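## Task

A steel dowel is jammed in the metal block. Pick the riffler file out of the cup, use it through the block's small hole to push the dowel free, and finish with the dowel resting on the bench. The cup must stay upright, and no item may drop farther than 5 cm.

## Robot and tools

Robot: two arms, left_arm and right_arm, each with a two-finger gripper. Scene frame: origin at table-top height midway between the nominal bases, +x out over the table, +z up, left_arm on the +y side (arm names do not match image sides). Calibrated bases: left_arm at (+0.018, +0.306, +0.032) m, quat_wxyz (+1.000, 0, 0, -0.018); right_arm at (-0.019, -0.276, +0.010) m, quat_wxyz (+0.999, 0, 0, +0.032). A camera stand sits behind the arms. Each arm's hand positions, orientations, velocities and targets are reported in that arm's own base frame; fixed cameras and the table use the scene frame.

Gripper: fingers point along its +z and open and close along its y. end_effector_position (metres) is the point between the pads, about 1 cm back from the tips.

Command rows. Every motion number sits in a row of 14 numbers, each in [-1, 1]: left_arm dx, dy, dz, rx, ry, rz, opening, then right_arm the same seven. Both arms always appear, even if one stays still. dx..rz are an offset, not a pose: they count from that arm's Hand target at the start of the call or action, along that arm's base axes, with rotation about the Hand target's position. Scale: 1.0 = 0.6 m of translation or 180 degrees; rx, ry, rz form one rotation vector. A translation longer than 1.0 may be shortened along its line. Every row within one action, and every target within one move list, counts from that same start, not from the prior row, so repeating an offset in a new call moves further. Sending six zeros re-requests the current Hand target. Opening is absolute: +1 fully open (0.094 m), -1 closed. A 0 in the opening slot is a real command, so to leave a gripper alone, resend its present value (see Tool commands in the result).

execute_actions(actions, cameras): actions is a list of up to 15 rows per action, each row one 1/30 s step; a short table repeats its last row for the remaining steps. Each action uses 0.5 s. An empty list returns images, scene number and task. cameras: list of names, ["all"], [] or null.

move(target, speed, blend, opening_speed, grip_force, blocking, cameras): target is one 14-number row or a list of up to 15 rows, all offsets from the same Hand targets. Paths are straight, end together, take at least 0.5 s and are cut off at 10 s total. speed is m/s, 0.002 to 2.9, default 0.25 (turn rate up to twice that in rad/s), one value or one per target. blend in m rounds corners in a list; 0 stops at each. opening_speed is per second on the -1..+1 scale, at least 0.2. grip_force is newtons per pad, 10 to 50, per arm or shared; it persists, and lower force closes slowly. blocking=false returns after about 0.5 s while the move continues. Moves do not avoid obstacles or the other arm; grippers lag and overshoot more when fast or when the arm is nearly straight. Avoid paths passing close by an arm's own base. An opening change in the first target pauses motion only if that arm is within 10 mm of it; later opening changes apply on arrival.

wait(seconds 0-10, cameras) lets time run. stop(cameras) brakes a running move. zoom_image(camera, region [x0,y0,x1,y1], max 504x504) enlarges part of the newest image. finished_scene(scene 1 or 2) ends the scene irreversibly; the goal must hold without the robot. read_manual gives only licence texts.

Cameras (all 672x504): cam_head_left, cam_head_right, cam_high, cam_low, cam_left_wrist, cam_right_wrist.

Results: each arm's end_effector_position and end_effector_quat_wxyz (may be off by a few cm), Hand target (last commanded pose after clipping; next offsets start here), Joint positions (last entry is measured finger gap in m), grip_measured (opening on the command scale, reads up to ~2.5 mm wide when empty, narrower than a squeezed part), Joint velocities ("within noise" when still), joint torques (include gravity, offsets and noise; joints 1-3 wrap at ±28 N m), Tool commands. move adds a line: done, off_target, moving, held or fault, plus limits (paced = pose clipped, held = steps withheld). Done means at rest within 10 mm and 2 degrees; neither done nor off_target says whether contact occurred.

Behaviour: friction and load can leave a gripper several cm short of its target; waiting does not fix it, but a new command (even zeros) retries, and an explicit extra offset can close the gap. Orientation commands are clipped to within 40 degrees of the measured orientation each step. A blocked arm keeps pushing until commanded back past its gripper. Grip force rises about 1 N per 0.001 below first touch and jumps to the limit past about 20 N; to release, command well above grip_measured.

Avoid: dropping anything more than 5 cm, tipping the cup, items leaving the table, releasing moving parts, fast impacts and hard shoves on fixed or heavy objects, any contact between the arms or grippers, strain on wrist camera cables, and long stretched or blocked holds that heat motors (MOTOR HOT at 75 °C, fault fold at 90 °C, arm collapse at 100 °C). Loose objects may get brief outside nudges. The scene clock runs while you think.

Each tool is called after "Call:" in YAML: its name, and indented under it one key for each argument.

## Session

Call:
execute_actions:
  actions: []

Call:
zoom_image:
  camera: "cam_head_left"
  region: [220, 180, 420, 330]

Call:
zoom_image:
  camera: "cam_high"
  region: [280, 150, 480, 350]

Scene clock: 0.00 s.
left_arm: end_effector_position=(+0.3135, -0.0288, +0.3236) grip_measured=+1.000 end_effector_quat_wxyz=(+0.685, +0.035, +0.723, +0.082) | right_arm: end_effector_position=(+0.2654, +0.0191, +0.4734) grip_measured=+1.000 end_effector_quat_wxyz=(+0.733, +0.101, +0.660, +0.135)
Joint positions: left_arm=[-0.308 0.719 0.653 0.014 -0.379 0.147 0.094] | right_arm=[0.146 0.706 1.132 -0.316 0.115 0.321 0.094]
Joint velocities: within noise
Joint torques (N m): no reading
Heat: left arm: 42 °C; right arm: 40 °C.
Hand target: left_arm +0.3116, -0.0281, +0.3341; +0.695, +0.029, +0.714, +0.078 | right_arm +0.2633, +0.0189, +0.4732; +0.732, +0.100, +0.661, +0.134
Tool commands: left_gripper/opening=+1.0 right_gripper/opening=+1.0

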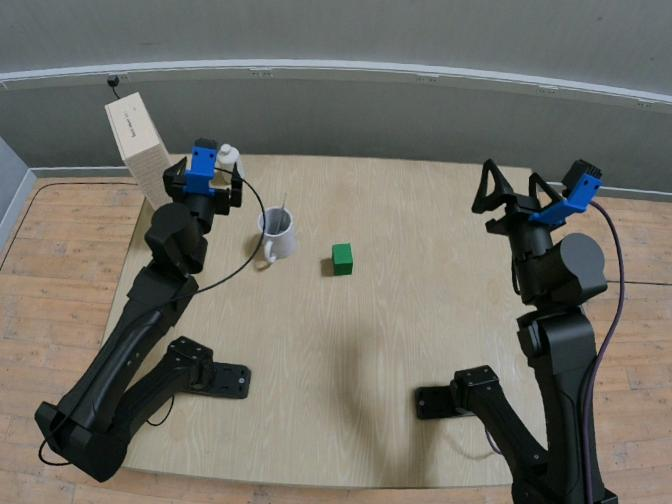

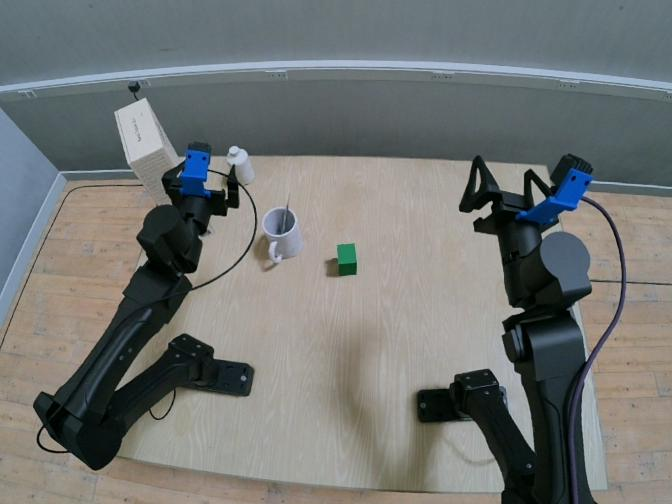

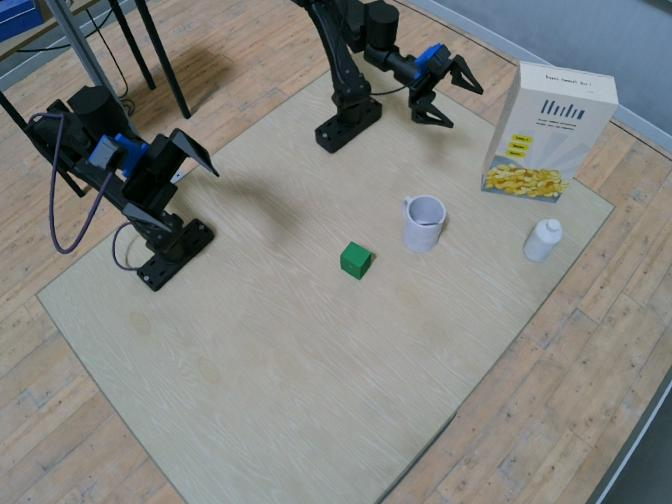

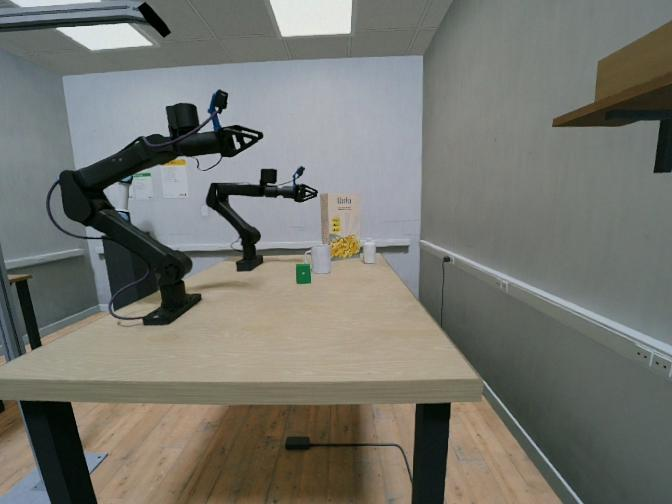

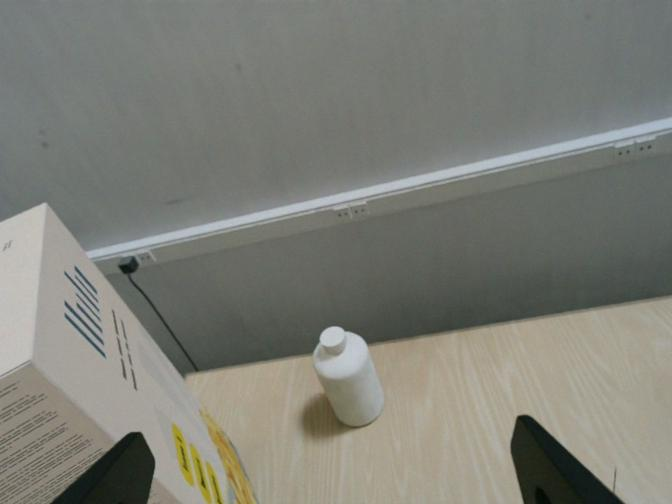

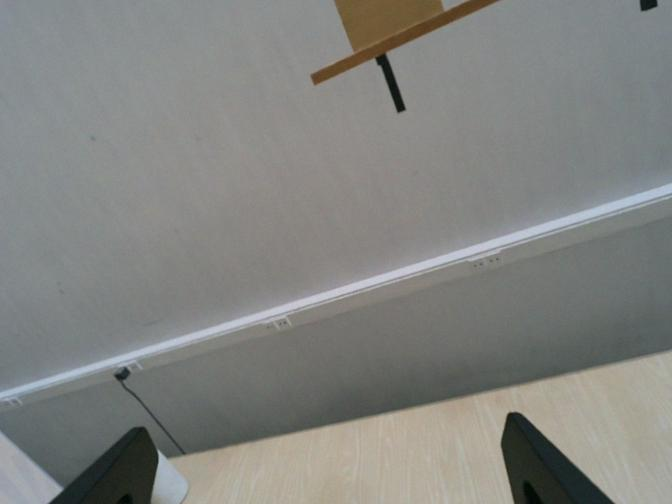

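Scaled by 2.520.

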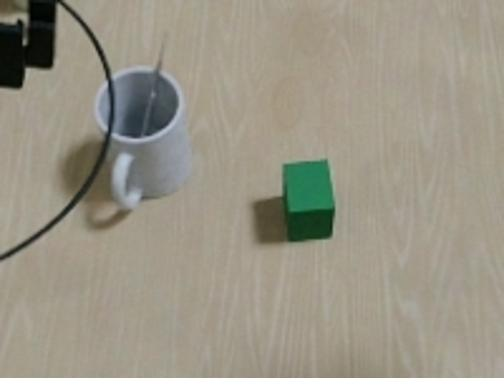

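Scaled by 2.520.

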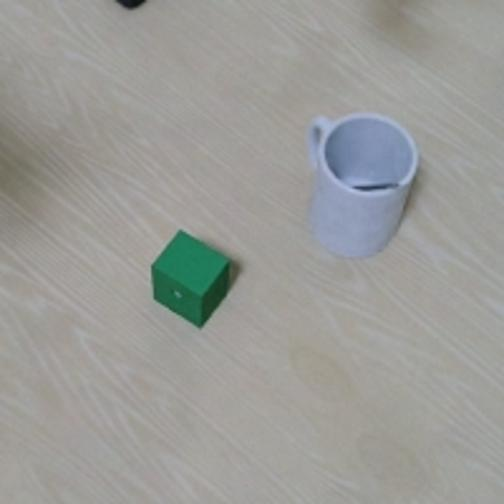

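Call:
move:
  target: [-0.17, -0.14, -0.12, 0, 0, -0.1, 1, 0, 0, 0, 0, 0, 0, 1]
  speed: 0.25
  cameras: ["cam_left_wrist", "cam_high"]

Call:
zoom_image:
  camera: "cam_left_wrist"
  region: [200, 250, 500, 504]

Scene clock: 4.90 s.
left_arm: end_effector_position=(+0.2101, -0.1132, +0.2680) grip_measured=+1.000 end_effector_quat_wxyz=(+0.701, +0.142, +0.698, -0.034) | right_arm: end_effector_position=(+0.2654, +0.0191, +0.4734) grip_measured=+1.000 end_effector_quat_wxyz=(+0.733, +0.101, +0.660, +0.135)
Joint positions: left_arm=[-1.109 0.289 0.364 -0.095 -0.859 0.137 0.094] | right_arm=[0.146 0.706 1.132 -0.316 0.115 0.321 0.094]
Joint torques (N m): left_arm=[-0.55 1.5 4.9 2.19 -0.15 -0.08] | right_arm=[0.05 0.43 5.63 2.02 -0.01 0.01]
Heat: left arm: 43 °C; right arm: 41 °C.
Hand target: left_arm +0.2096, -0.1121, +0.2621; +0.699, +0.141, +0.701, -0.031 | right_arm +0.2633, +0.0189, +0.4732; +0.732, +0.100, +0.661, +0.134
Off the commanded pose: left_arm 0.006 m, 1 deg | right_arm 0.002 m, 0 deg.
move: done
Images, in order (width x height): cam_high 672x504, cam_left_wrist 672x504.

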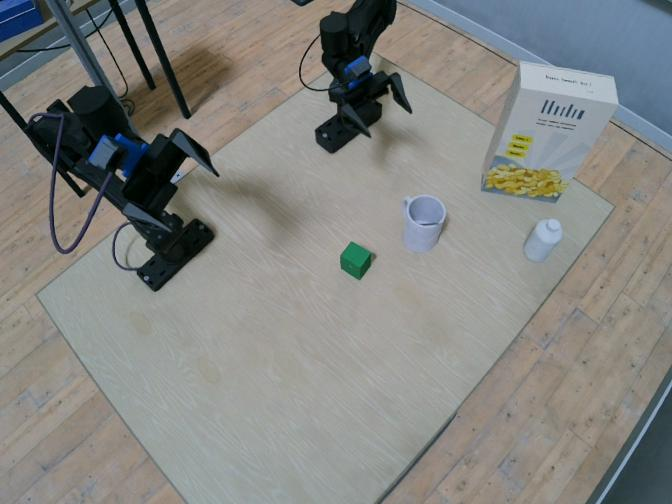

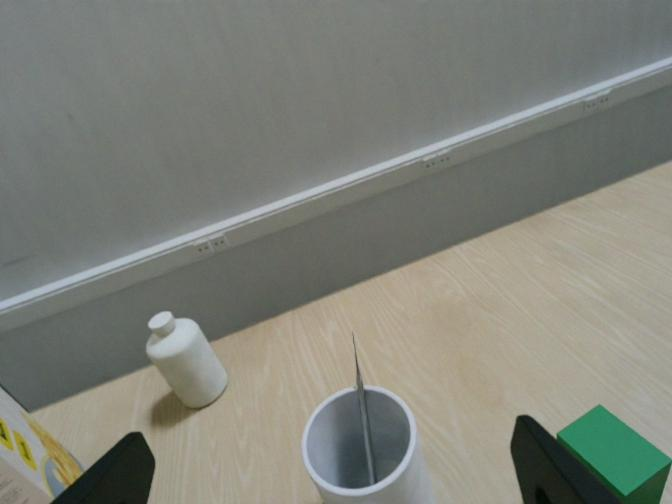

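Scaled by 1.680.

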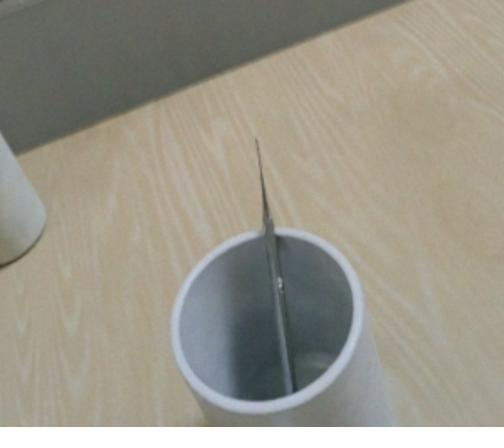

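Call:
move:
  target: [0.2173, -0.0132, -0.09, 0.1029, 0.4822, 0.0164, 0.3, 0, 0, 0, 0, 0, 0, 1]
  speed: 0.2
  cameras: ["cam_left_wrist", "cam_high", "cam_head_left"]

Call:
zoom_image:
  camera: "cam_left_wrist"
  region: [150, 60, 500, 410]

Scene clock: 12.17 s.
left_arm: end_effector_position=(+0.3361, -0.1185, +0.2050) grip_measured=+0.302 end_effector_quat_wxyz=(+0.052, +0.163, +0.985, -0.004) | right_arm: end_effector_position=(+0.2654, +0.0191, +0.4734) grip_measured=+1.000 end_effector_quat_wxyz=(+0.733, +0.101, +0.660, +0.135)
Joint positions: left_arm=[-0.348 1.846 1.934 -1.555 -0.011 -0.018 0.061] | right_arm=[0.146 0.706 1.132 -0.316 0.115 0.321 0.094]
Joint torques (N m): left_arm=[0.57 -5.96 7.69 0.5 0.1 0.1] | right_arm=[-0.01 0.39 5.55 2.03 -0.07 0.04]
Heat: left arm: 44 °C; right arm: 41 °C.
Hand target: left_arm +0.3400, -0.1199, +0.2081; +0.000, +0.165, +0.986, +0.000 | right_arm +0.2633, +0.0189, +0.4732; +0.732, +0.100, +0.661, +0.134
Off the commanded pose: left_arm 0.005 m, 6 deg | right_arm 0.002 m, 0 deg.
joint sent to its limit (left arm) — joint 4 (wrist pitch), lower limit. The joint targets are off in orientation, not in position.
move: off_target (left_arm)
Images, in order (width x height): cam_head_left 672x504, cam_high 672x504, cam_left_wrist 672x504.

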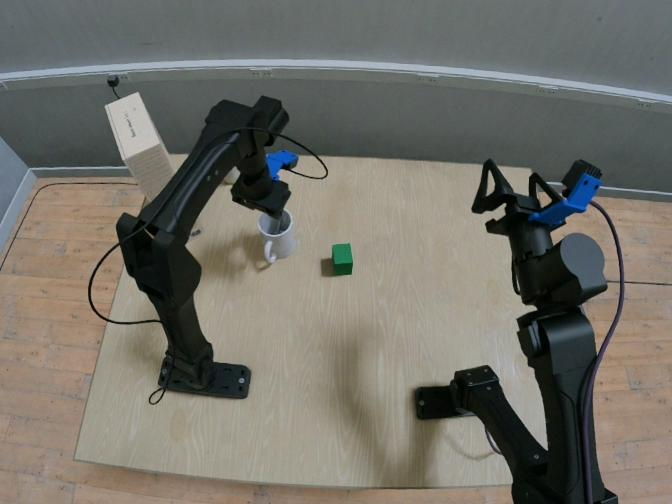

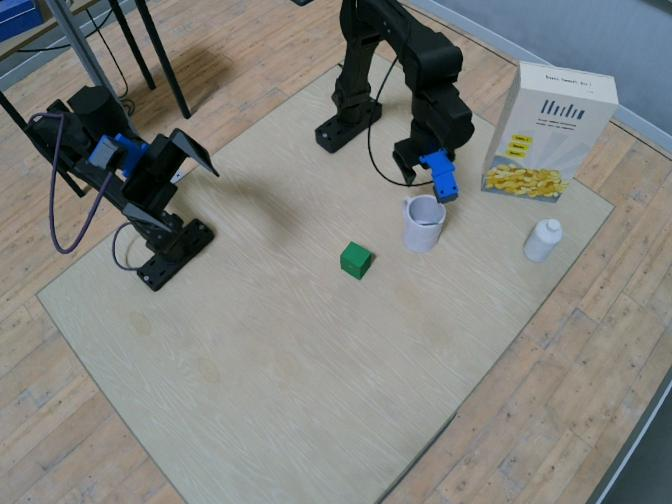

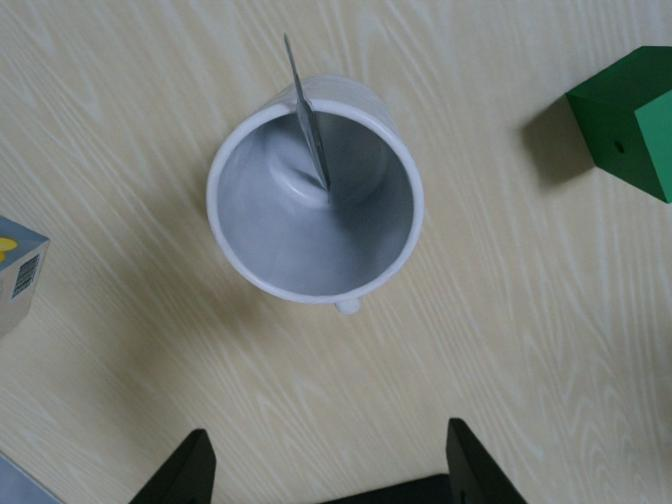

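Scaled by 1.440.

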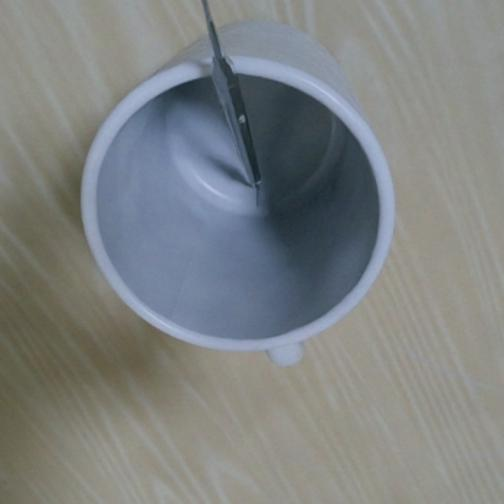

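Call:
zoom_image:
  camera: "cam_left_wrist"
  region: [552, 30, 672, 210]

Call:
zoom_image:
  camera: "cam_left_wrist"
  region: [270, 20, 350, 120]

Call:
zoom_image:
  camera: "cam_left_wrist"
  region: [280, 90, 350, 220]

Scaled by 2.800.

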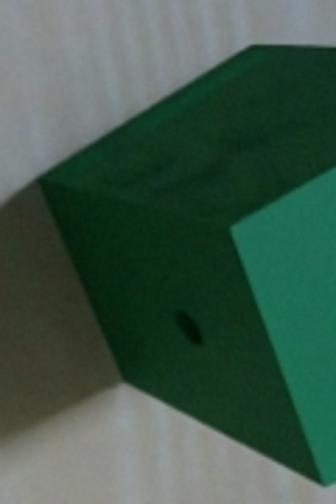

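Scaled by 5.040.

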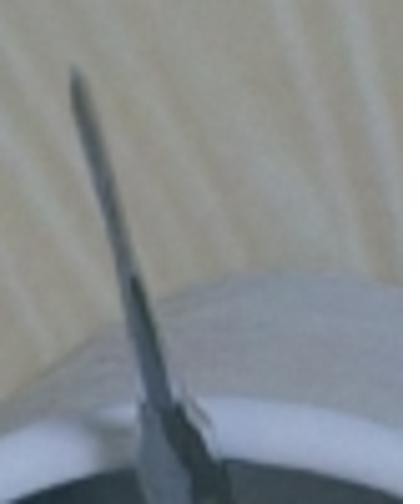

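Scaled by 3.877.

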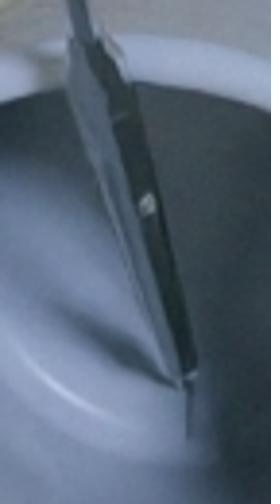

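Call:
move:
  target:
    - [0.04, -0.006, -0.06, 0, 0, 0, 0.3, 0.03, 0.2, -0.35, 0.16, 0.28, -0.15, 1]
    - [0.075, -0.0117, -0.105, 0, 0, 0, 0.3, 0.1628, 0.3908, -0.622, 0.2747, 0.4829, -0.26, 1]
  speed: 0.25
  blend: 0.05
  cameras: ["cam_left_wrist", "cam_right_wrist", "cam_high", "cam_head_left"]

Call:
zoom_image:
  camera: "cam_left_wrist"
  region: [200, 120, 500, 480]

Scene clock: 35.70 s.
left_arm: end_effector_position=(+0.3731, -0.1241, +0.1451) grip_measured=+0.302 end_effector_quat_wxyz=(-0.013, +0.164, +0.986, +0.007) | right_arm: end_effector_position=(+0.3607, +0.2572, +0.1045) grip_measured=+1.000 end_effector_quat_wxyz=(+0.005, +0.634, +0.773, +0.015)
Joint positions: left_arm=[-0.328 2.099 2.054 -1.554 -0.009 0.002 0.061] | right_arm=[0.618 2.246 2.126 -1.419 0.001 1.993 0.094]
Joint torques (N m): left_arm=[0.64 -7.57 7.68 0.52 0.04 0.11] | right_arm=[-0.75 -9.52 7.17 0.2 0 0.15]
Heat: left arm: 43 °C; right arm: 42 °C.
Hand target: left_arm +0.3850, -0.1270, +0.1451; +0.000, +0.165, +0.986, +0.000 | right_arm +0.3608, +0.2535, +0.0999; +0.000, +0.642, +0.766, +0.000
Off the commanded pose: left_arm 0.012 m, 2 deg | right_arm 0.006 m, 2 deg.
move: off_target (left_arm)
Images, in order (width x height): cam_head_left 672x504, cam_high 672x504, cam_left_wrist 672x504, cam_right_wrist 672x504.

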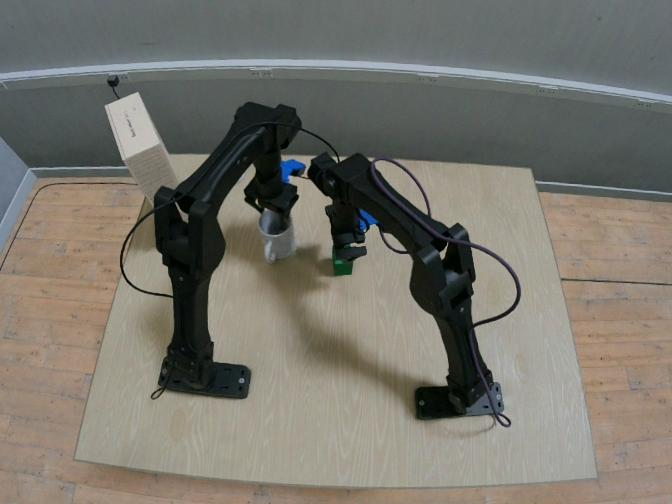

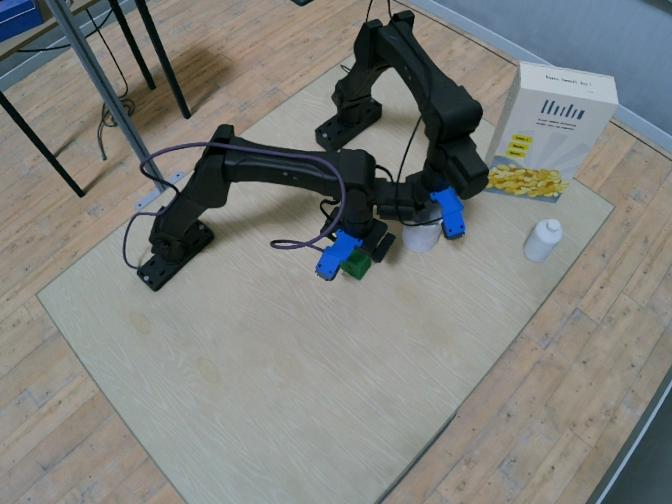

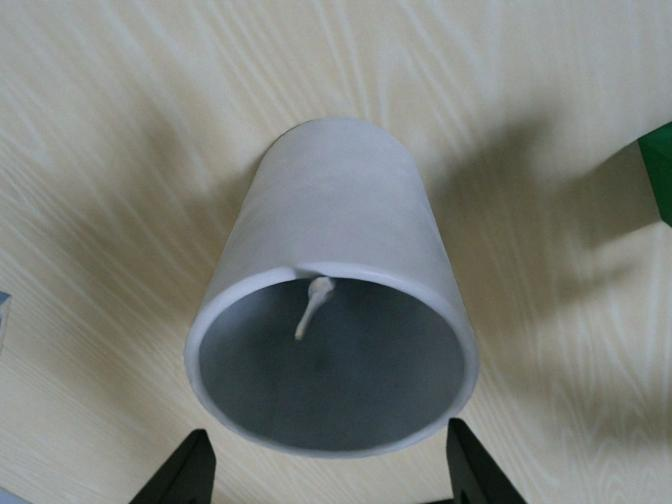

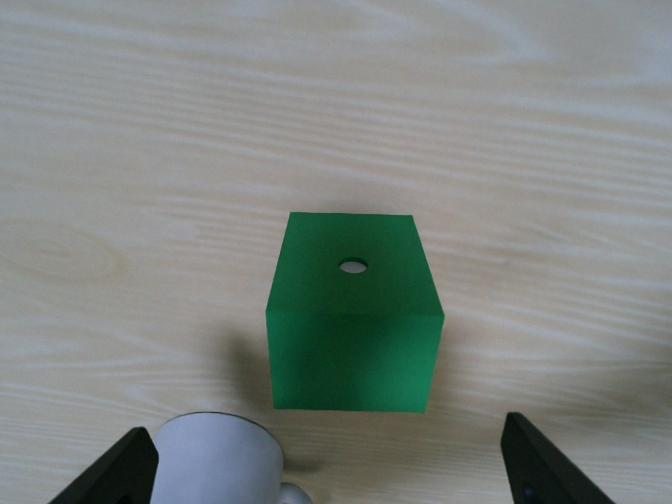

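Scaled by 1.400.

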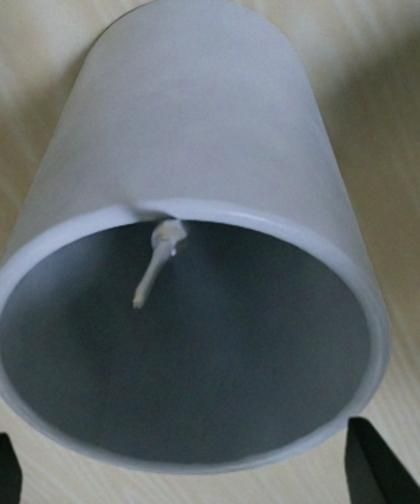

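Call:
move:
  target: [0.071, -0.0243, -0.0073, 0, 0, 0, 0.3, -0.008, 0.0208, -0.1265, 0, 0, -0.0295, 1]
  speed: 0.08
  cameras: ["cam_left_wrist", "cam_right_wrist"]

Call:
zoom_image:
  camera: "cam_left_wrist"
  region: [200, 270, 500, 504]

Scene clock: 40.70 s.
left_arm: end_effector_position=(+0.4231, -0.1412, +0.1425) grip_measured=+0.302 end_effector_quat_wxyz=(+0.030, +0.164, +0.986, -0.001) | right_arm: end_effector_position=(+0.3641, +0.2663, +0.0394) grip_measured=+1.000 end_effector_quat_wxyz=(-0.002, +0.661, +0.750, +0.021)
Joint positions: left_arm=[-0.328 2.267 2.314 -1.558 -0.009 0.003 0.061] | right_arm=[0.624 2.274 1.913 -1.17 -0.013 2.068 0.094]
Joint torques (N m): left_arm=[0.59 -8.55 7.5 0.45 0.08 0.08] | right_arm=[0.73 -9.8 3.85 0.54 -0.03 0.17]
Heat: left arm: 43 °C; right arm: 42 °C.
Hand target: left_arm +0.4275, -0.1416, +0.1406; +0.000, +0.165, +0.986, +0.000 | right_arm +0.3562, +0.2659, +0.0241; +0.000, +0.677, +0.736, +0.000
Off the commanded pose: left_arm 0.005 m, 3 deg | right_arm 0.017 m, 4 deg.
joint sent to its limit (left arm) — joint 4 (wrist pitch), lower limit. The joint targets are off in orientation, not in position.
joint sent to its limit (right arm) — joint 6 (wrist roll), upper limit. The joint targets still meet the commanded pose.
move: off_target (left_arm, right_arm)
Images, in order (width x height): cam_left_wrist 672x504, cam_right_wrist 672x504.

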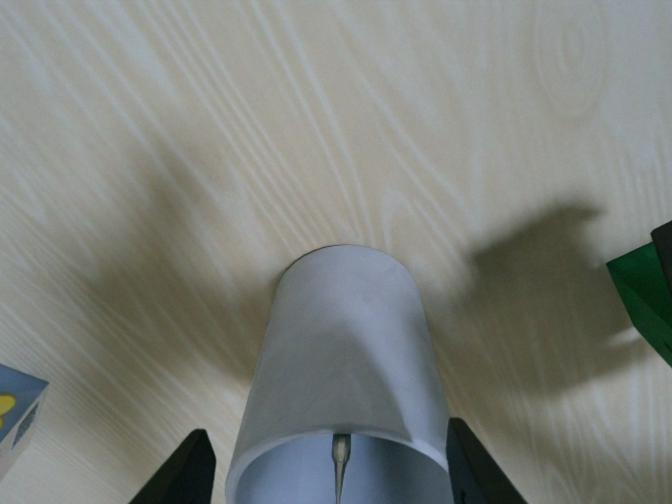

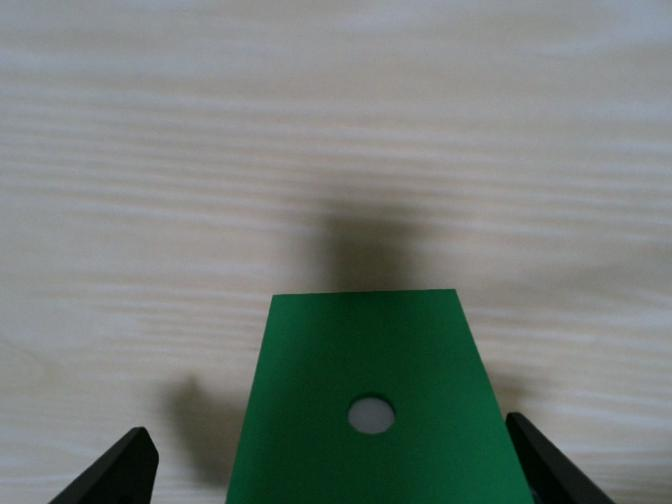

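Scaled by 1.680.

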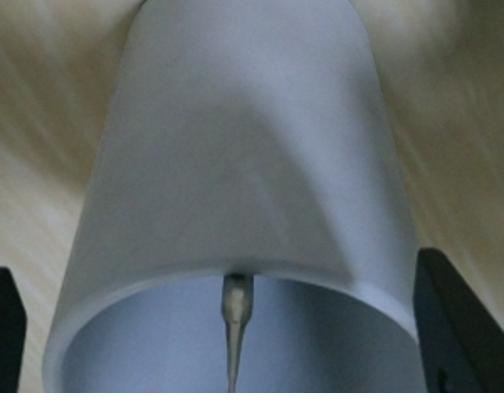

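Call:
move:
  target: [-0.0133, 0.0045, -0.0015, 0, 0, 0, 0.3, -0.0167, 0.004, -0.018, 0, 0, 0, 1]
  speed: 0.06
  cameras: ["cam_left_wrist", "cam_right_wrist"]

Call:
zoom_image:
  camera: "cam_left_wrist"
  region: [200, 270, 500, 504]

Scene clock: 42.90 s.
left_arm: end_effector_position=(+0.4231, -0.1412, +0.1425) grip_measured=+0.302 end_effector_quat_wxyz=(+0.030, +0.164, +0.986, -0.001) | right_arm: end_effector_position=(+0.3536, +0.2691, +0.0215) grip_measured=+1.000 end_effector_quat_wxyz=(-0.007, +0.655, +0.756, +0.014)
Joint positions: left_arm=[-0.328 2.267 2.314 -1.558 -0.009 0.003 0.061] | right_arm=[0.64 2.274 1.842 -1.114 -0.019 2.068 0.094]
Joint torques (N m): left_arm=[0.54 -10.14 4.27 0.4 0.08 0.09] | right_arm=[0.64 -11.1 3.69 0.51 -0.02 0.16]
Heat: left arm: 43 °C; right arm: 42 °C.
Hand target: left_arm +0.4195, -0.1389, +0.1397; +0.000, +0.165, +0.986, +0.000 | right_arm +0.3461, +0.2683, +0.0133; +0.000, +0.677, +0.736, +0.000
Off the commanded pose: left_arm 0.005 m, 3 deg | right_arm 0.011 m, 4 deg.
joint sent to its limit (left arm) — joint 4 (wrist pitch), lower limit. The joint targets still meet the commanded pose.
joint sent to its limit (right arm) — joint 6 (wrist roll), upper limit. The joint targets are off in orientation, not in position.
move: off_target (left_arm, right_arm)
Images, in order (width x height): cam_left_wrist 672x504, cam_right_wrist 672x504.

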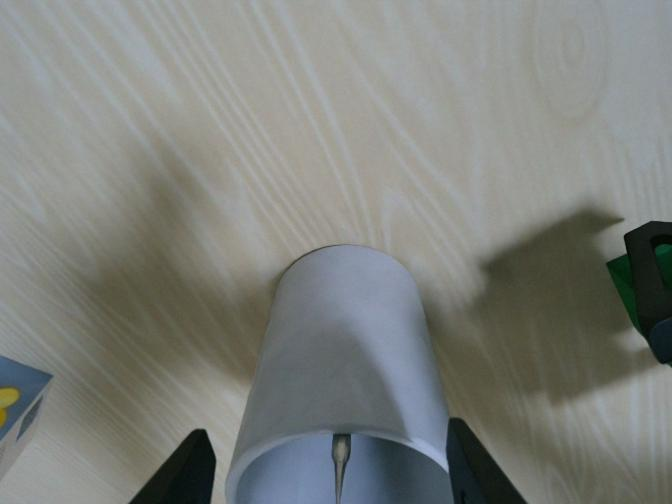

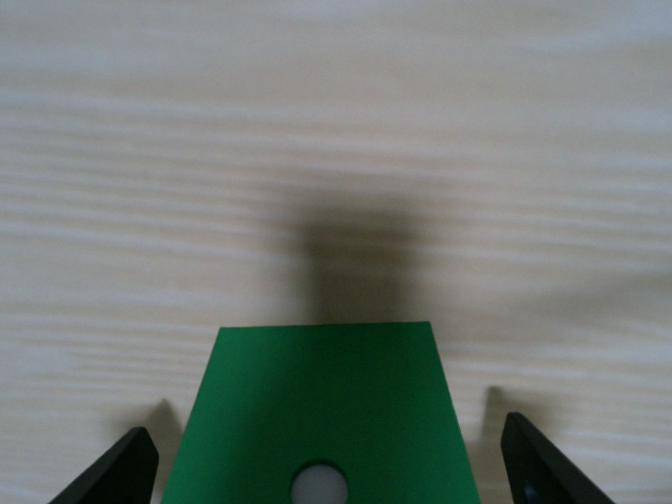

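Scaled by 1.680.

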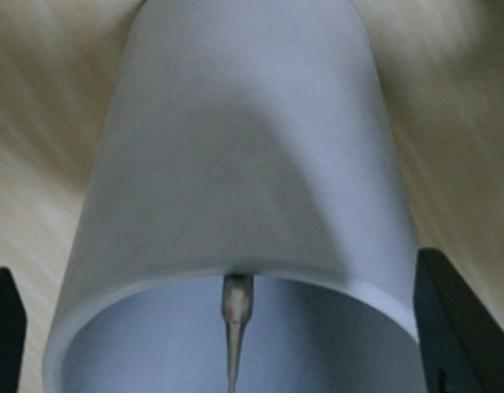

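Call:
move:
  target: [-0.0167, 0.0055, -0.0015, 0, 0, 0, 0.3, 0, 0, 0, 0, 0, 0, -0.03]
  speed: 0.06
  opening_speed: 0.5
  cameras: ["cam_left_wrist", "cam_right_wrist"]

Call:
zoom_image:
  camera: "cam_left_wrist"
  region: [200, 270, 500, 504]

Scene clock: 45.60 s.
left_arm: end_effector_position=(+0.4147, -0.1383, +0.1305) grip_measured=+0.302 end_effector_quat_wxyz=(+0.007, +0.164, +0.986, +0.003) | right_arm: end_effector_position=(+0.3533, +0.2694, +0.0215) grip_measured=+0.146 end_effector_quat_wxyz=(-0.008, +0.655, +0.755, +0.014)
Joint positions: left_arm=[-0.328 2.267 2.266 -1.558 -0.009 0.003 0.061] | right_arm=[0.64 2.274 1.842 -1.114 -0.022 2.07 0.054]
Joint torques (N m): left_arm=[0.54 -12.22 3.88 0.31 0.08 0.09] | right_arm=[0.62 -11.14 3.73 0.53 -0.03 0.12]
Heat: left arm: 43 °C; right arm: 42 °C.
Hand target: left_arm +0.4096, -0.1356, +0.1389; +0.000, +0.165, +0.986, +0.000 | right_arm +0.3460, +0.2683, +0.0133; +0.000, +0.677, +0.736, +0.000
Off the commanded pose: left_arm 0.010 m, 1 deg | right_arm 0.011 m, 4 deg.
joint sent to its limit (left arm) — joint 4 (wrist pitch), lower limit. The joint targets still meet the commanded pose.
joint sent to its limit (right arm) — joint 6 (wrist roll), upper limit. The joint targets are off in orientation, not in position.
move: off_target (right_arm)
Images, in order (width x height): cam_left_wrist 672x504, cam_right_wrist 672x504.

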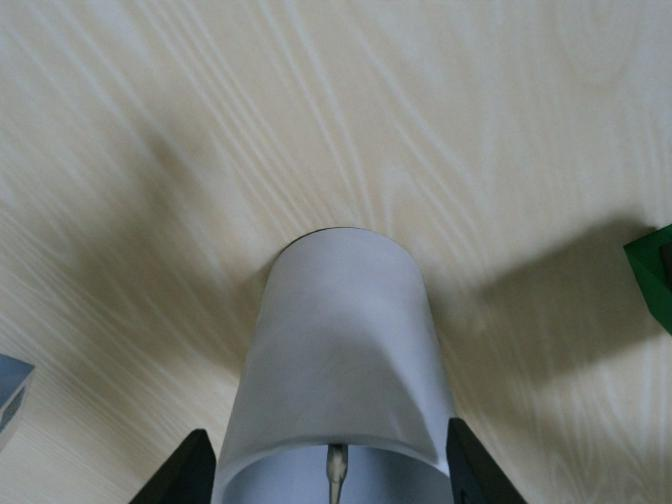

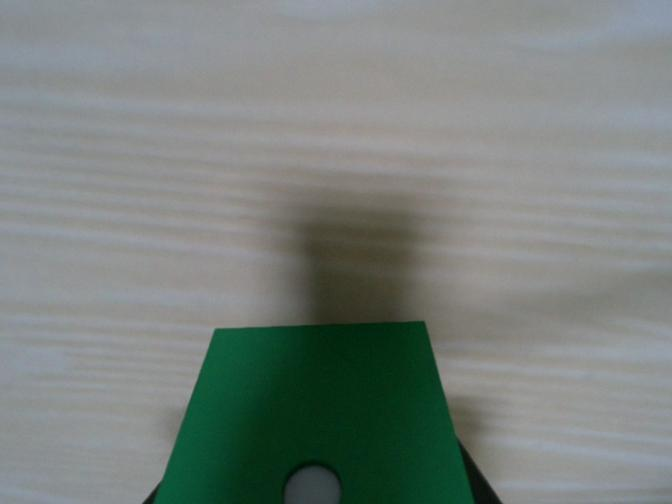

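Scaled by 1.680.

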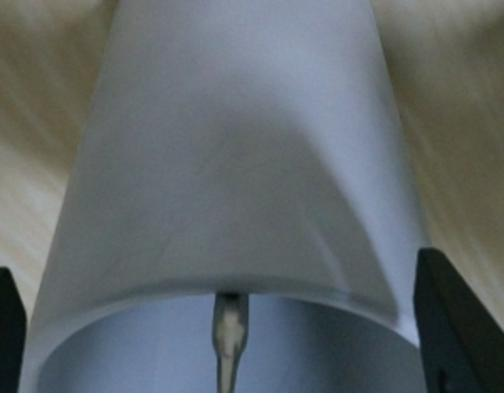

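Call:
move:
  target: [0.01,-0.005,0.02,0,0,0,0.3,0,0,0,0,0,0,-0.03]
  speed: 0.1
  cameras: ["cam_left_wrist"]

Scene clock: 51.40 s.
left_arm: end_effector_position=(+0.4147, -0.1383, +0.1305) grip_measured=+0.302 end_effector_quat_wxyz=(+0.007, +0.164, +0.986, +0.003) | right_arm: end_effector_position=(+0.3533, +0.2694, +0.0215) grip_measured=+0.146 end_effector_quat_wxyz=(-0.008, +0.655, +0.755, +0.014)
Joint positions: left_arm=[-0.328 2.267 2.266 -1.558 -0.009 0.003 0.061] | right_arm=[0.64 2.274 1.842 -1.114 -0.022 2.07 0.054]
Joint torques (N m): left_arm=[0.39 -12.85 6.45 0.32 0.07 0.07] | right_arm=[0.7 -11.1 3.73 0.53 -0.03 0.14]
Heat: left arm: 43 °C; right arm: 41 °C.
Hand target: left_arm +0.4156, -0.1386, +0.1509; +0.000, +0.165, +0.986, +0.000 | right_arm +0.3460, +0.2683, +0.0133; +0.000, +0.677, +0.736, +0.000
Off the commanded pose: left_arm 0.020 m, 1 deg | right_arm 0.011 m, 4 deg.
joint sent to its limit (left arm) — joint 4 (wrist pitch), lower limit. The joint targets are off in orientation, not in position.
joint sent to its limit (right arm) — joint 6 (wrist roll), upper limit. The joint targets are off in orientation, not in position.
move: off_target (left_arm, right_arm)
Images, in order (width x height): cam_left_wrist 672x504.

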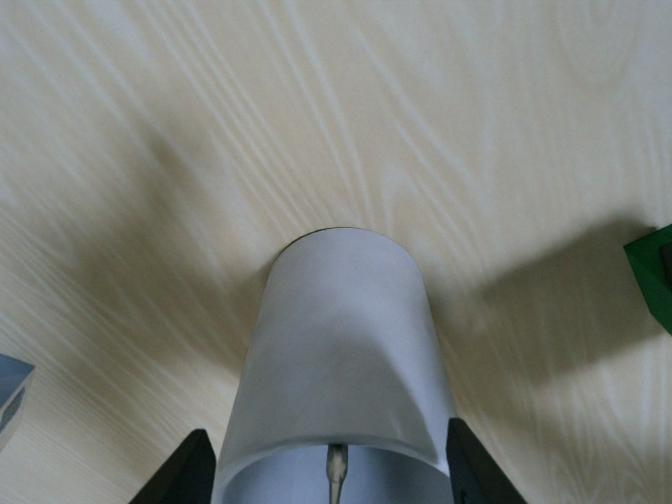

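Call:
execute_actions:
  actions: []
  cameras: ["all"]

Scene clock: 52.93 s.
left_arm: end_effector_position=(+0.4147, -0.1383, +0.1305) grip_measured=+0.302 end_effector_quat_wxyz=(+0.007, +0.164, +0.986, +0.003) | right_arm: end_effector_position=(+0.3533, +0.2694, +0.0215) grip_measured=+0.146 end_effector_quat_wxyz=(-0.008, +0.655, +0.755, +0.014)
Joint positions: left_arm=[-0.328 2.267 2.266 -1.558 -0.009 0.003 0.061] | right_arm=[0.64 2.274 1.842 -1.114 -0.022 2.07 0.054]
Joint velocities: within noise
Joint torques (N m): left_arm=[0.43 -12.88 6.46 0.32 0.07 0.06] | right_arm=[0.64 -11.1 3.62 0.5 -0.02 0.13]
Heat: left arm: 43 °C; right arm: 41 °C.
Hand target: left_arm +0.4156, -0.1386, +0.1509; +0.000, +0.165, +0.986, +0.000 | right_arm +0.3460, +0.2683, +0.0133; +0.000, +0.677, +0.736, +0.000
Tool commands: left_gripper/opening=+0.3 right_gripper/opening=-0.03
Off the commanded pose: left_arm 0.020 m, 1 deg | right_arm 0.011 m, 4 deg.

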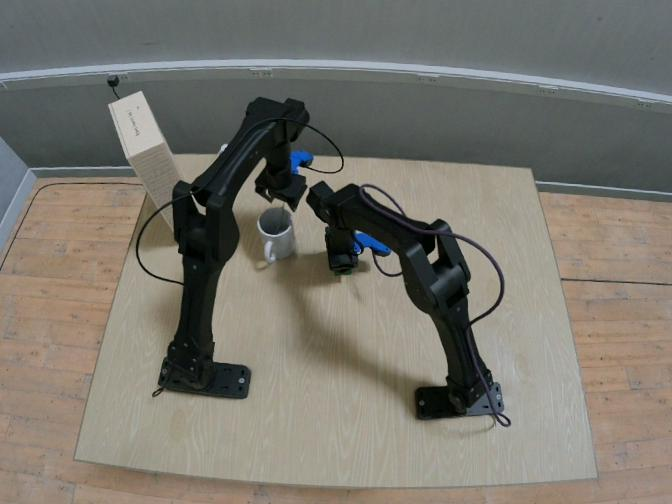

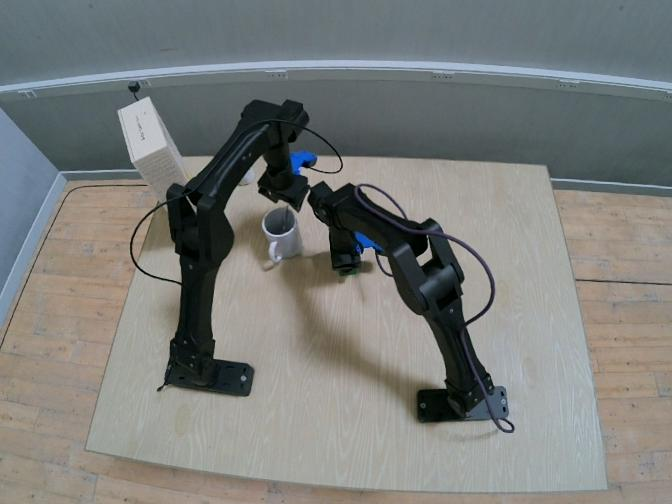

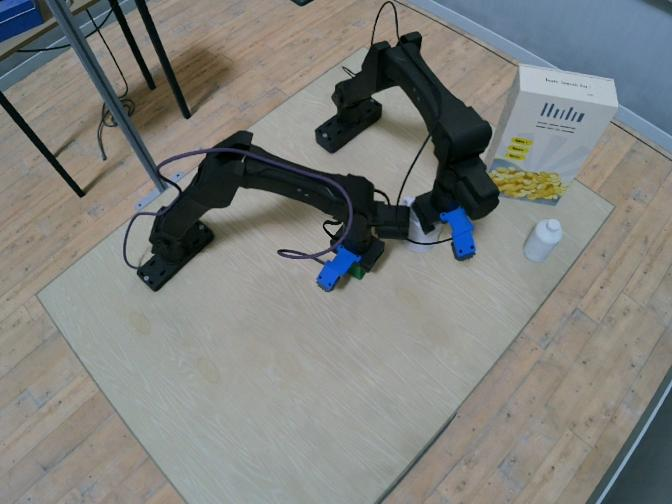

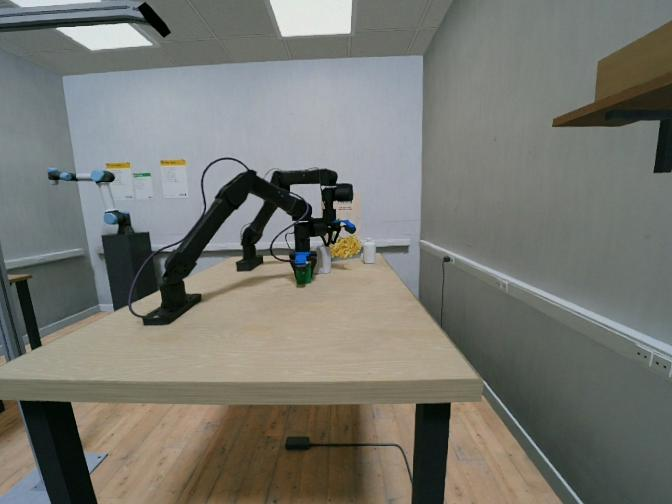

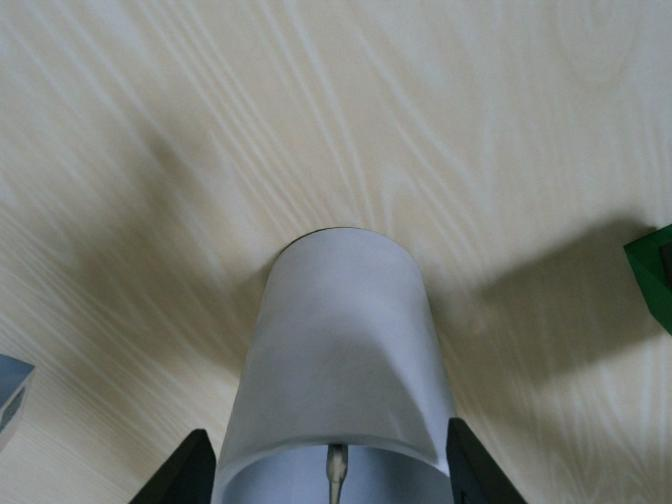

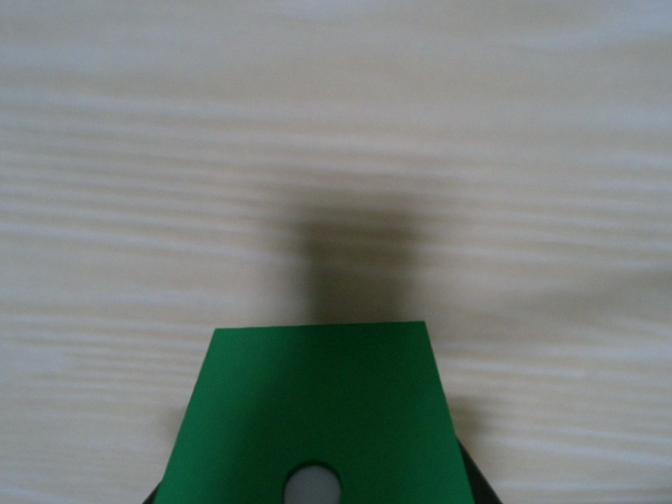

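Call:
move:
  target: [0.0,0.0,0.017,0,0,0,0.3,0,0,0,0,0,0,-0.03]
  speed: 0.1
  cameras: ["cam_left_wrist"]

Scene clock: 54.47 s.
left_arm: end_effector_position=(+0.4147, -0.1383, +0.1305) grip_measured=+0.302 end_effector_quat_wxyz=(+0.007, +0.164, +0.986, +0.003) | right_arm: end_effector_position=(+0.3533, +0.2694, +0.0215) grip_measured=+0.146 end_effector_quat_wxyz=(-0.008, +0.655, +0.755, +0.014)
Joint positions: left_arm=[-0.328 2.267 2.266 -1.558 -0.009 0.003 0.061] | right_arm=[0.64 2.274 1.842 -1.114 -0.022 2.07 0.054]
Joint torques (N m): left_arm=[0.32 -14.6 6.63 0.29 0.08 0.07] | right_arm=[0.68 -11.14 3.67 0.55 -0.02 0.12]
Heat: left arm: 43 °C; right arm: 41 °C.
Hand target: left_arm +0.4156, -0.1386, +0.1611; +0.000, +0.165, +0.986, +0.000 | right_arm +0.3460, +0.2683, +0.0133; +0.000, +0.677, +0.736, +0.000
Off the commanded pose: left_arm 0.031 m, 1 deg | right_arm 0.011 m, 4 deg.
joint sent to its limit (left arm) — joint 4 (wrist pitch), lower limit. The joint targets are off in orientation, not in position.
joint sent to its limit (right arm) — joint 6 (wrist roll), upper limit. The joint targets are off in orientation, not in position.
move: off_target (left_arm, right_arm)
Images, in order (width x height): cam_left_wrist 672x504.

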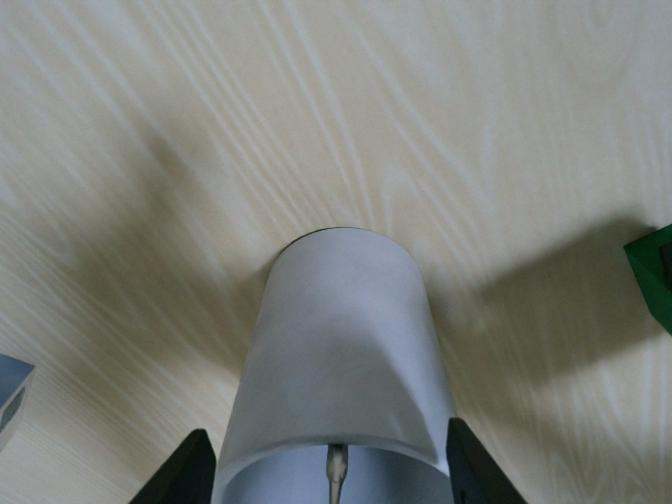

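Call:
move:
  target: [0.0,0.0,0.017,0,0,0,0.3,0,0,0,0,0,0,-0.03]
  speed: 0.1
  cameras: ["cam_left_wrist"]

Scene clock: 56.43 s.
left_arm: end_effector_position=(+0.4144, -0.1382, +0.1407) grip_measured=+0.302 end_effector_quat_wxyz=(+0.019, +0.164, +0.986, +0.001) | right_arm: end_effector_position=(+0.3533, +0.2694, +0.0215) grip_measured=+0.146 end_effector_quat_wxyz=(-0.008, +0.655, +0.755, +0.014)
Joint positions: left_arm=[-0.328 2.242 2.266 -1.558 -0.009 0.003 0.061] | right_arm=[0.64 2.274 1.842 -1.114 -0.022 2.07 0.054]
Joint torques (N m): left_arm=[0.36 -14.22 7.08 0.38 0.08 0.06] | right_arm=[0.69 -10.97 3.63 0.53 -0.03 0.13]
Heat: left arm: 44 °C; right arm: 41 °C.
Hand target: left_arm +0.4156, -0.1386, +0.1713; +0.000, +0.165, +0.986, +0.000 | right_arm +0.3460, +0.2683, +0.0133; +0.000, +0.677, +0.736, +0.000
Off the commanded pose: left_arm 0.031 m, 2 deg | right_arm 0.011 m, 4 deg.
joint sent to its limit (left arm) — joint 4 (wrist pitch), lower limit. The joint targets are off in orientation, not in position.
joint sent to its limit (right arm) — joint 6 (wrist roll), upper limit. The joint targets are off in orientation, not in position.
move: off_target (left_arm, right_arm)
Images, in order (width x height): cam_left_wrist 672x504.

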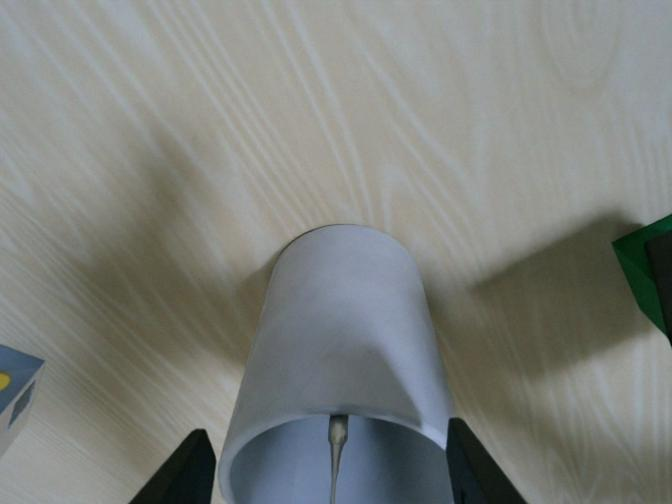

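Call:
zoom_image:
  camera: "cam_left_wrist"
  region: [180, 380, 500, 504]

Scaled by 1.575.

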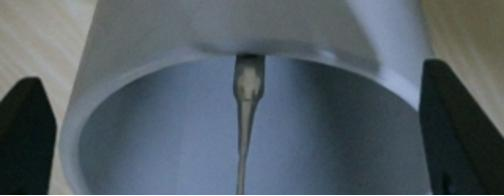

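Call:
move:
  target: [0,0,0,0,0,0,-1,0,0,0,0,0,0,-0.03]
  opening_speed: 0.5
  speed: 0.1
  cameras: ["cam_left_wrist"]

Scene clock: 59.90 s.
left_arm: end_effector_position=(+0.4143, -0.1385, +0.1407) grip_measured=-0.983 end_effector_quat_wxyz=(+0.019, +0.164, +0.986, +0.001) | right_arm: end_effector_position=(+0.3533, +0.2694, +0.0215) grip_measured=+0.146 end_effector_quat_wxyz=(-0.008, +0.655, +0.755, +0.014)
Joint positions: left_arm=[-0.328 2.242 2.266 -1.558 -0.007 0.003 0.001] | right_arm=[0.64 2.274 1.842 -1.114 -0.022 2.07 0.054]
Joint torques (N m): left_arm=[0.29 -14.16 7.13 0.37 0.01 0.1] | right_arm=[0.77 -11.21 3.64 0.54 -0.04 0.13]
Heat: left arm: 43 °C; right arm: 41 °C.
Hand target: left_arm +0.4156, -0.1386, +0.1713; +0.000, +0.165, +0.986, +0.000 | right_arm +0.3460, +0.2683, +0.0133; +0.000, +0.677, +0.736, +0.000
Off the commanded pose: left_arm 0.031 m, 2 deg | right_arm 0.011 m, 4 deg.
joint sent to its limit (left arm) — joint 4 (wrist pitch), lower limit. The joint targets are off in orientation, not in position.
joint sent to its limit (right arm) — joint 6 (wrist roll), upper limit. The joint targets are off in orientation, not in position.
move: off_target (left_arm, right_arm)
Images, in order (width x height): cam_left_wrist 672x504.

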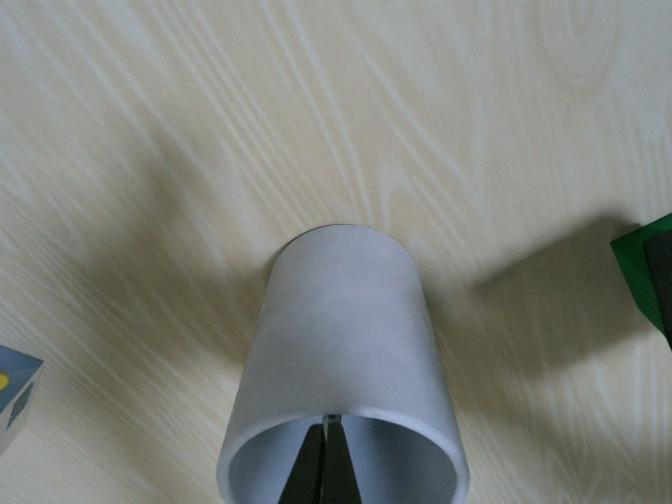

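Call:
zoom_image:
  camera: "cam_left_wrist"
  region: [240, 390, 440, 504]

Scaled by 2.520.

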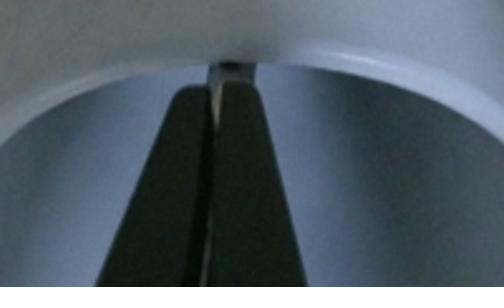

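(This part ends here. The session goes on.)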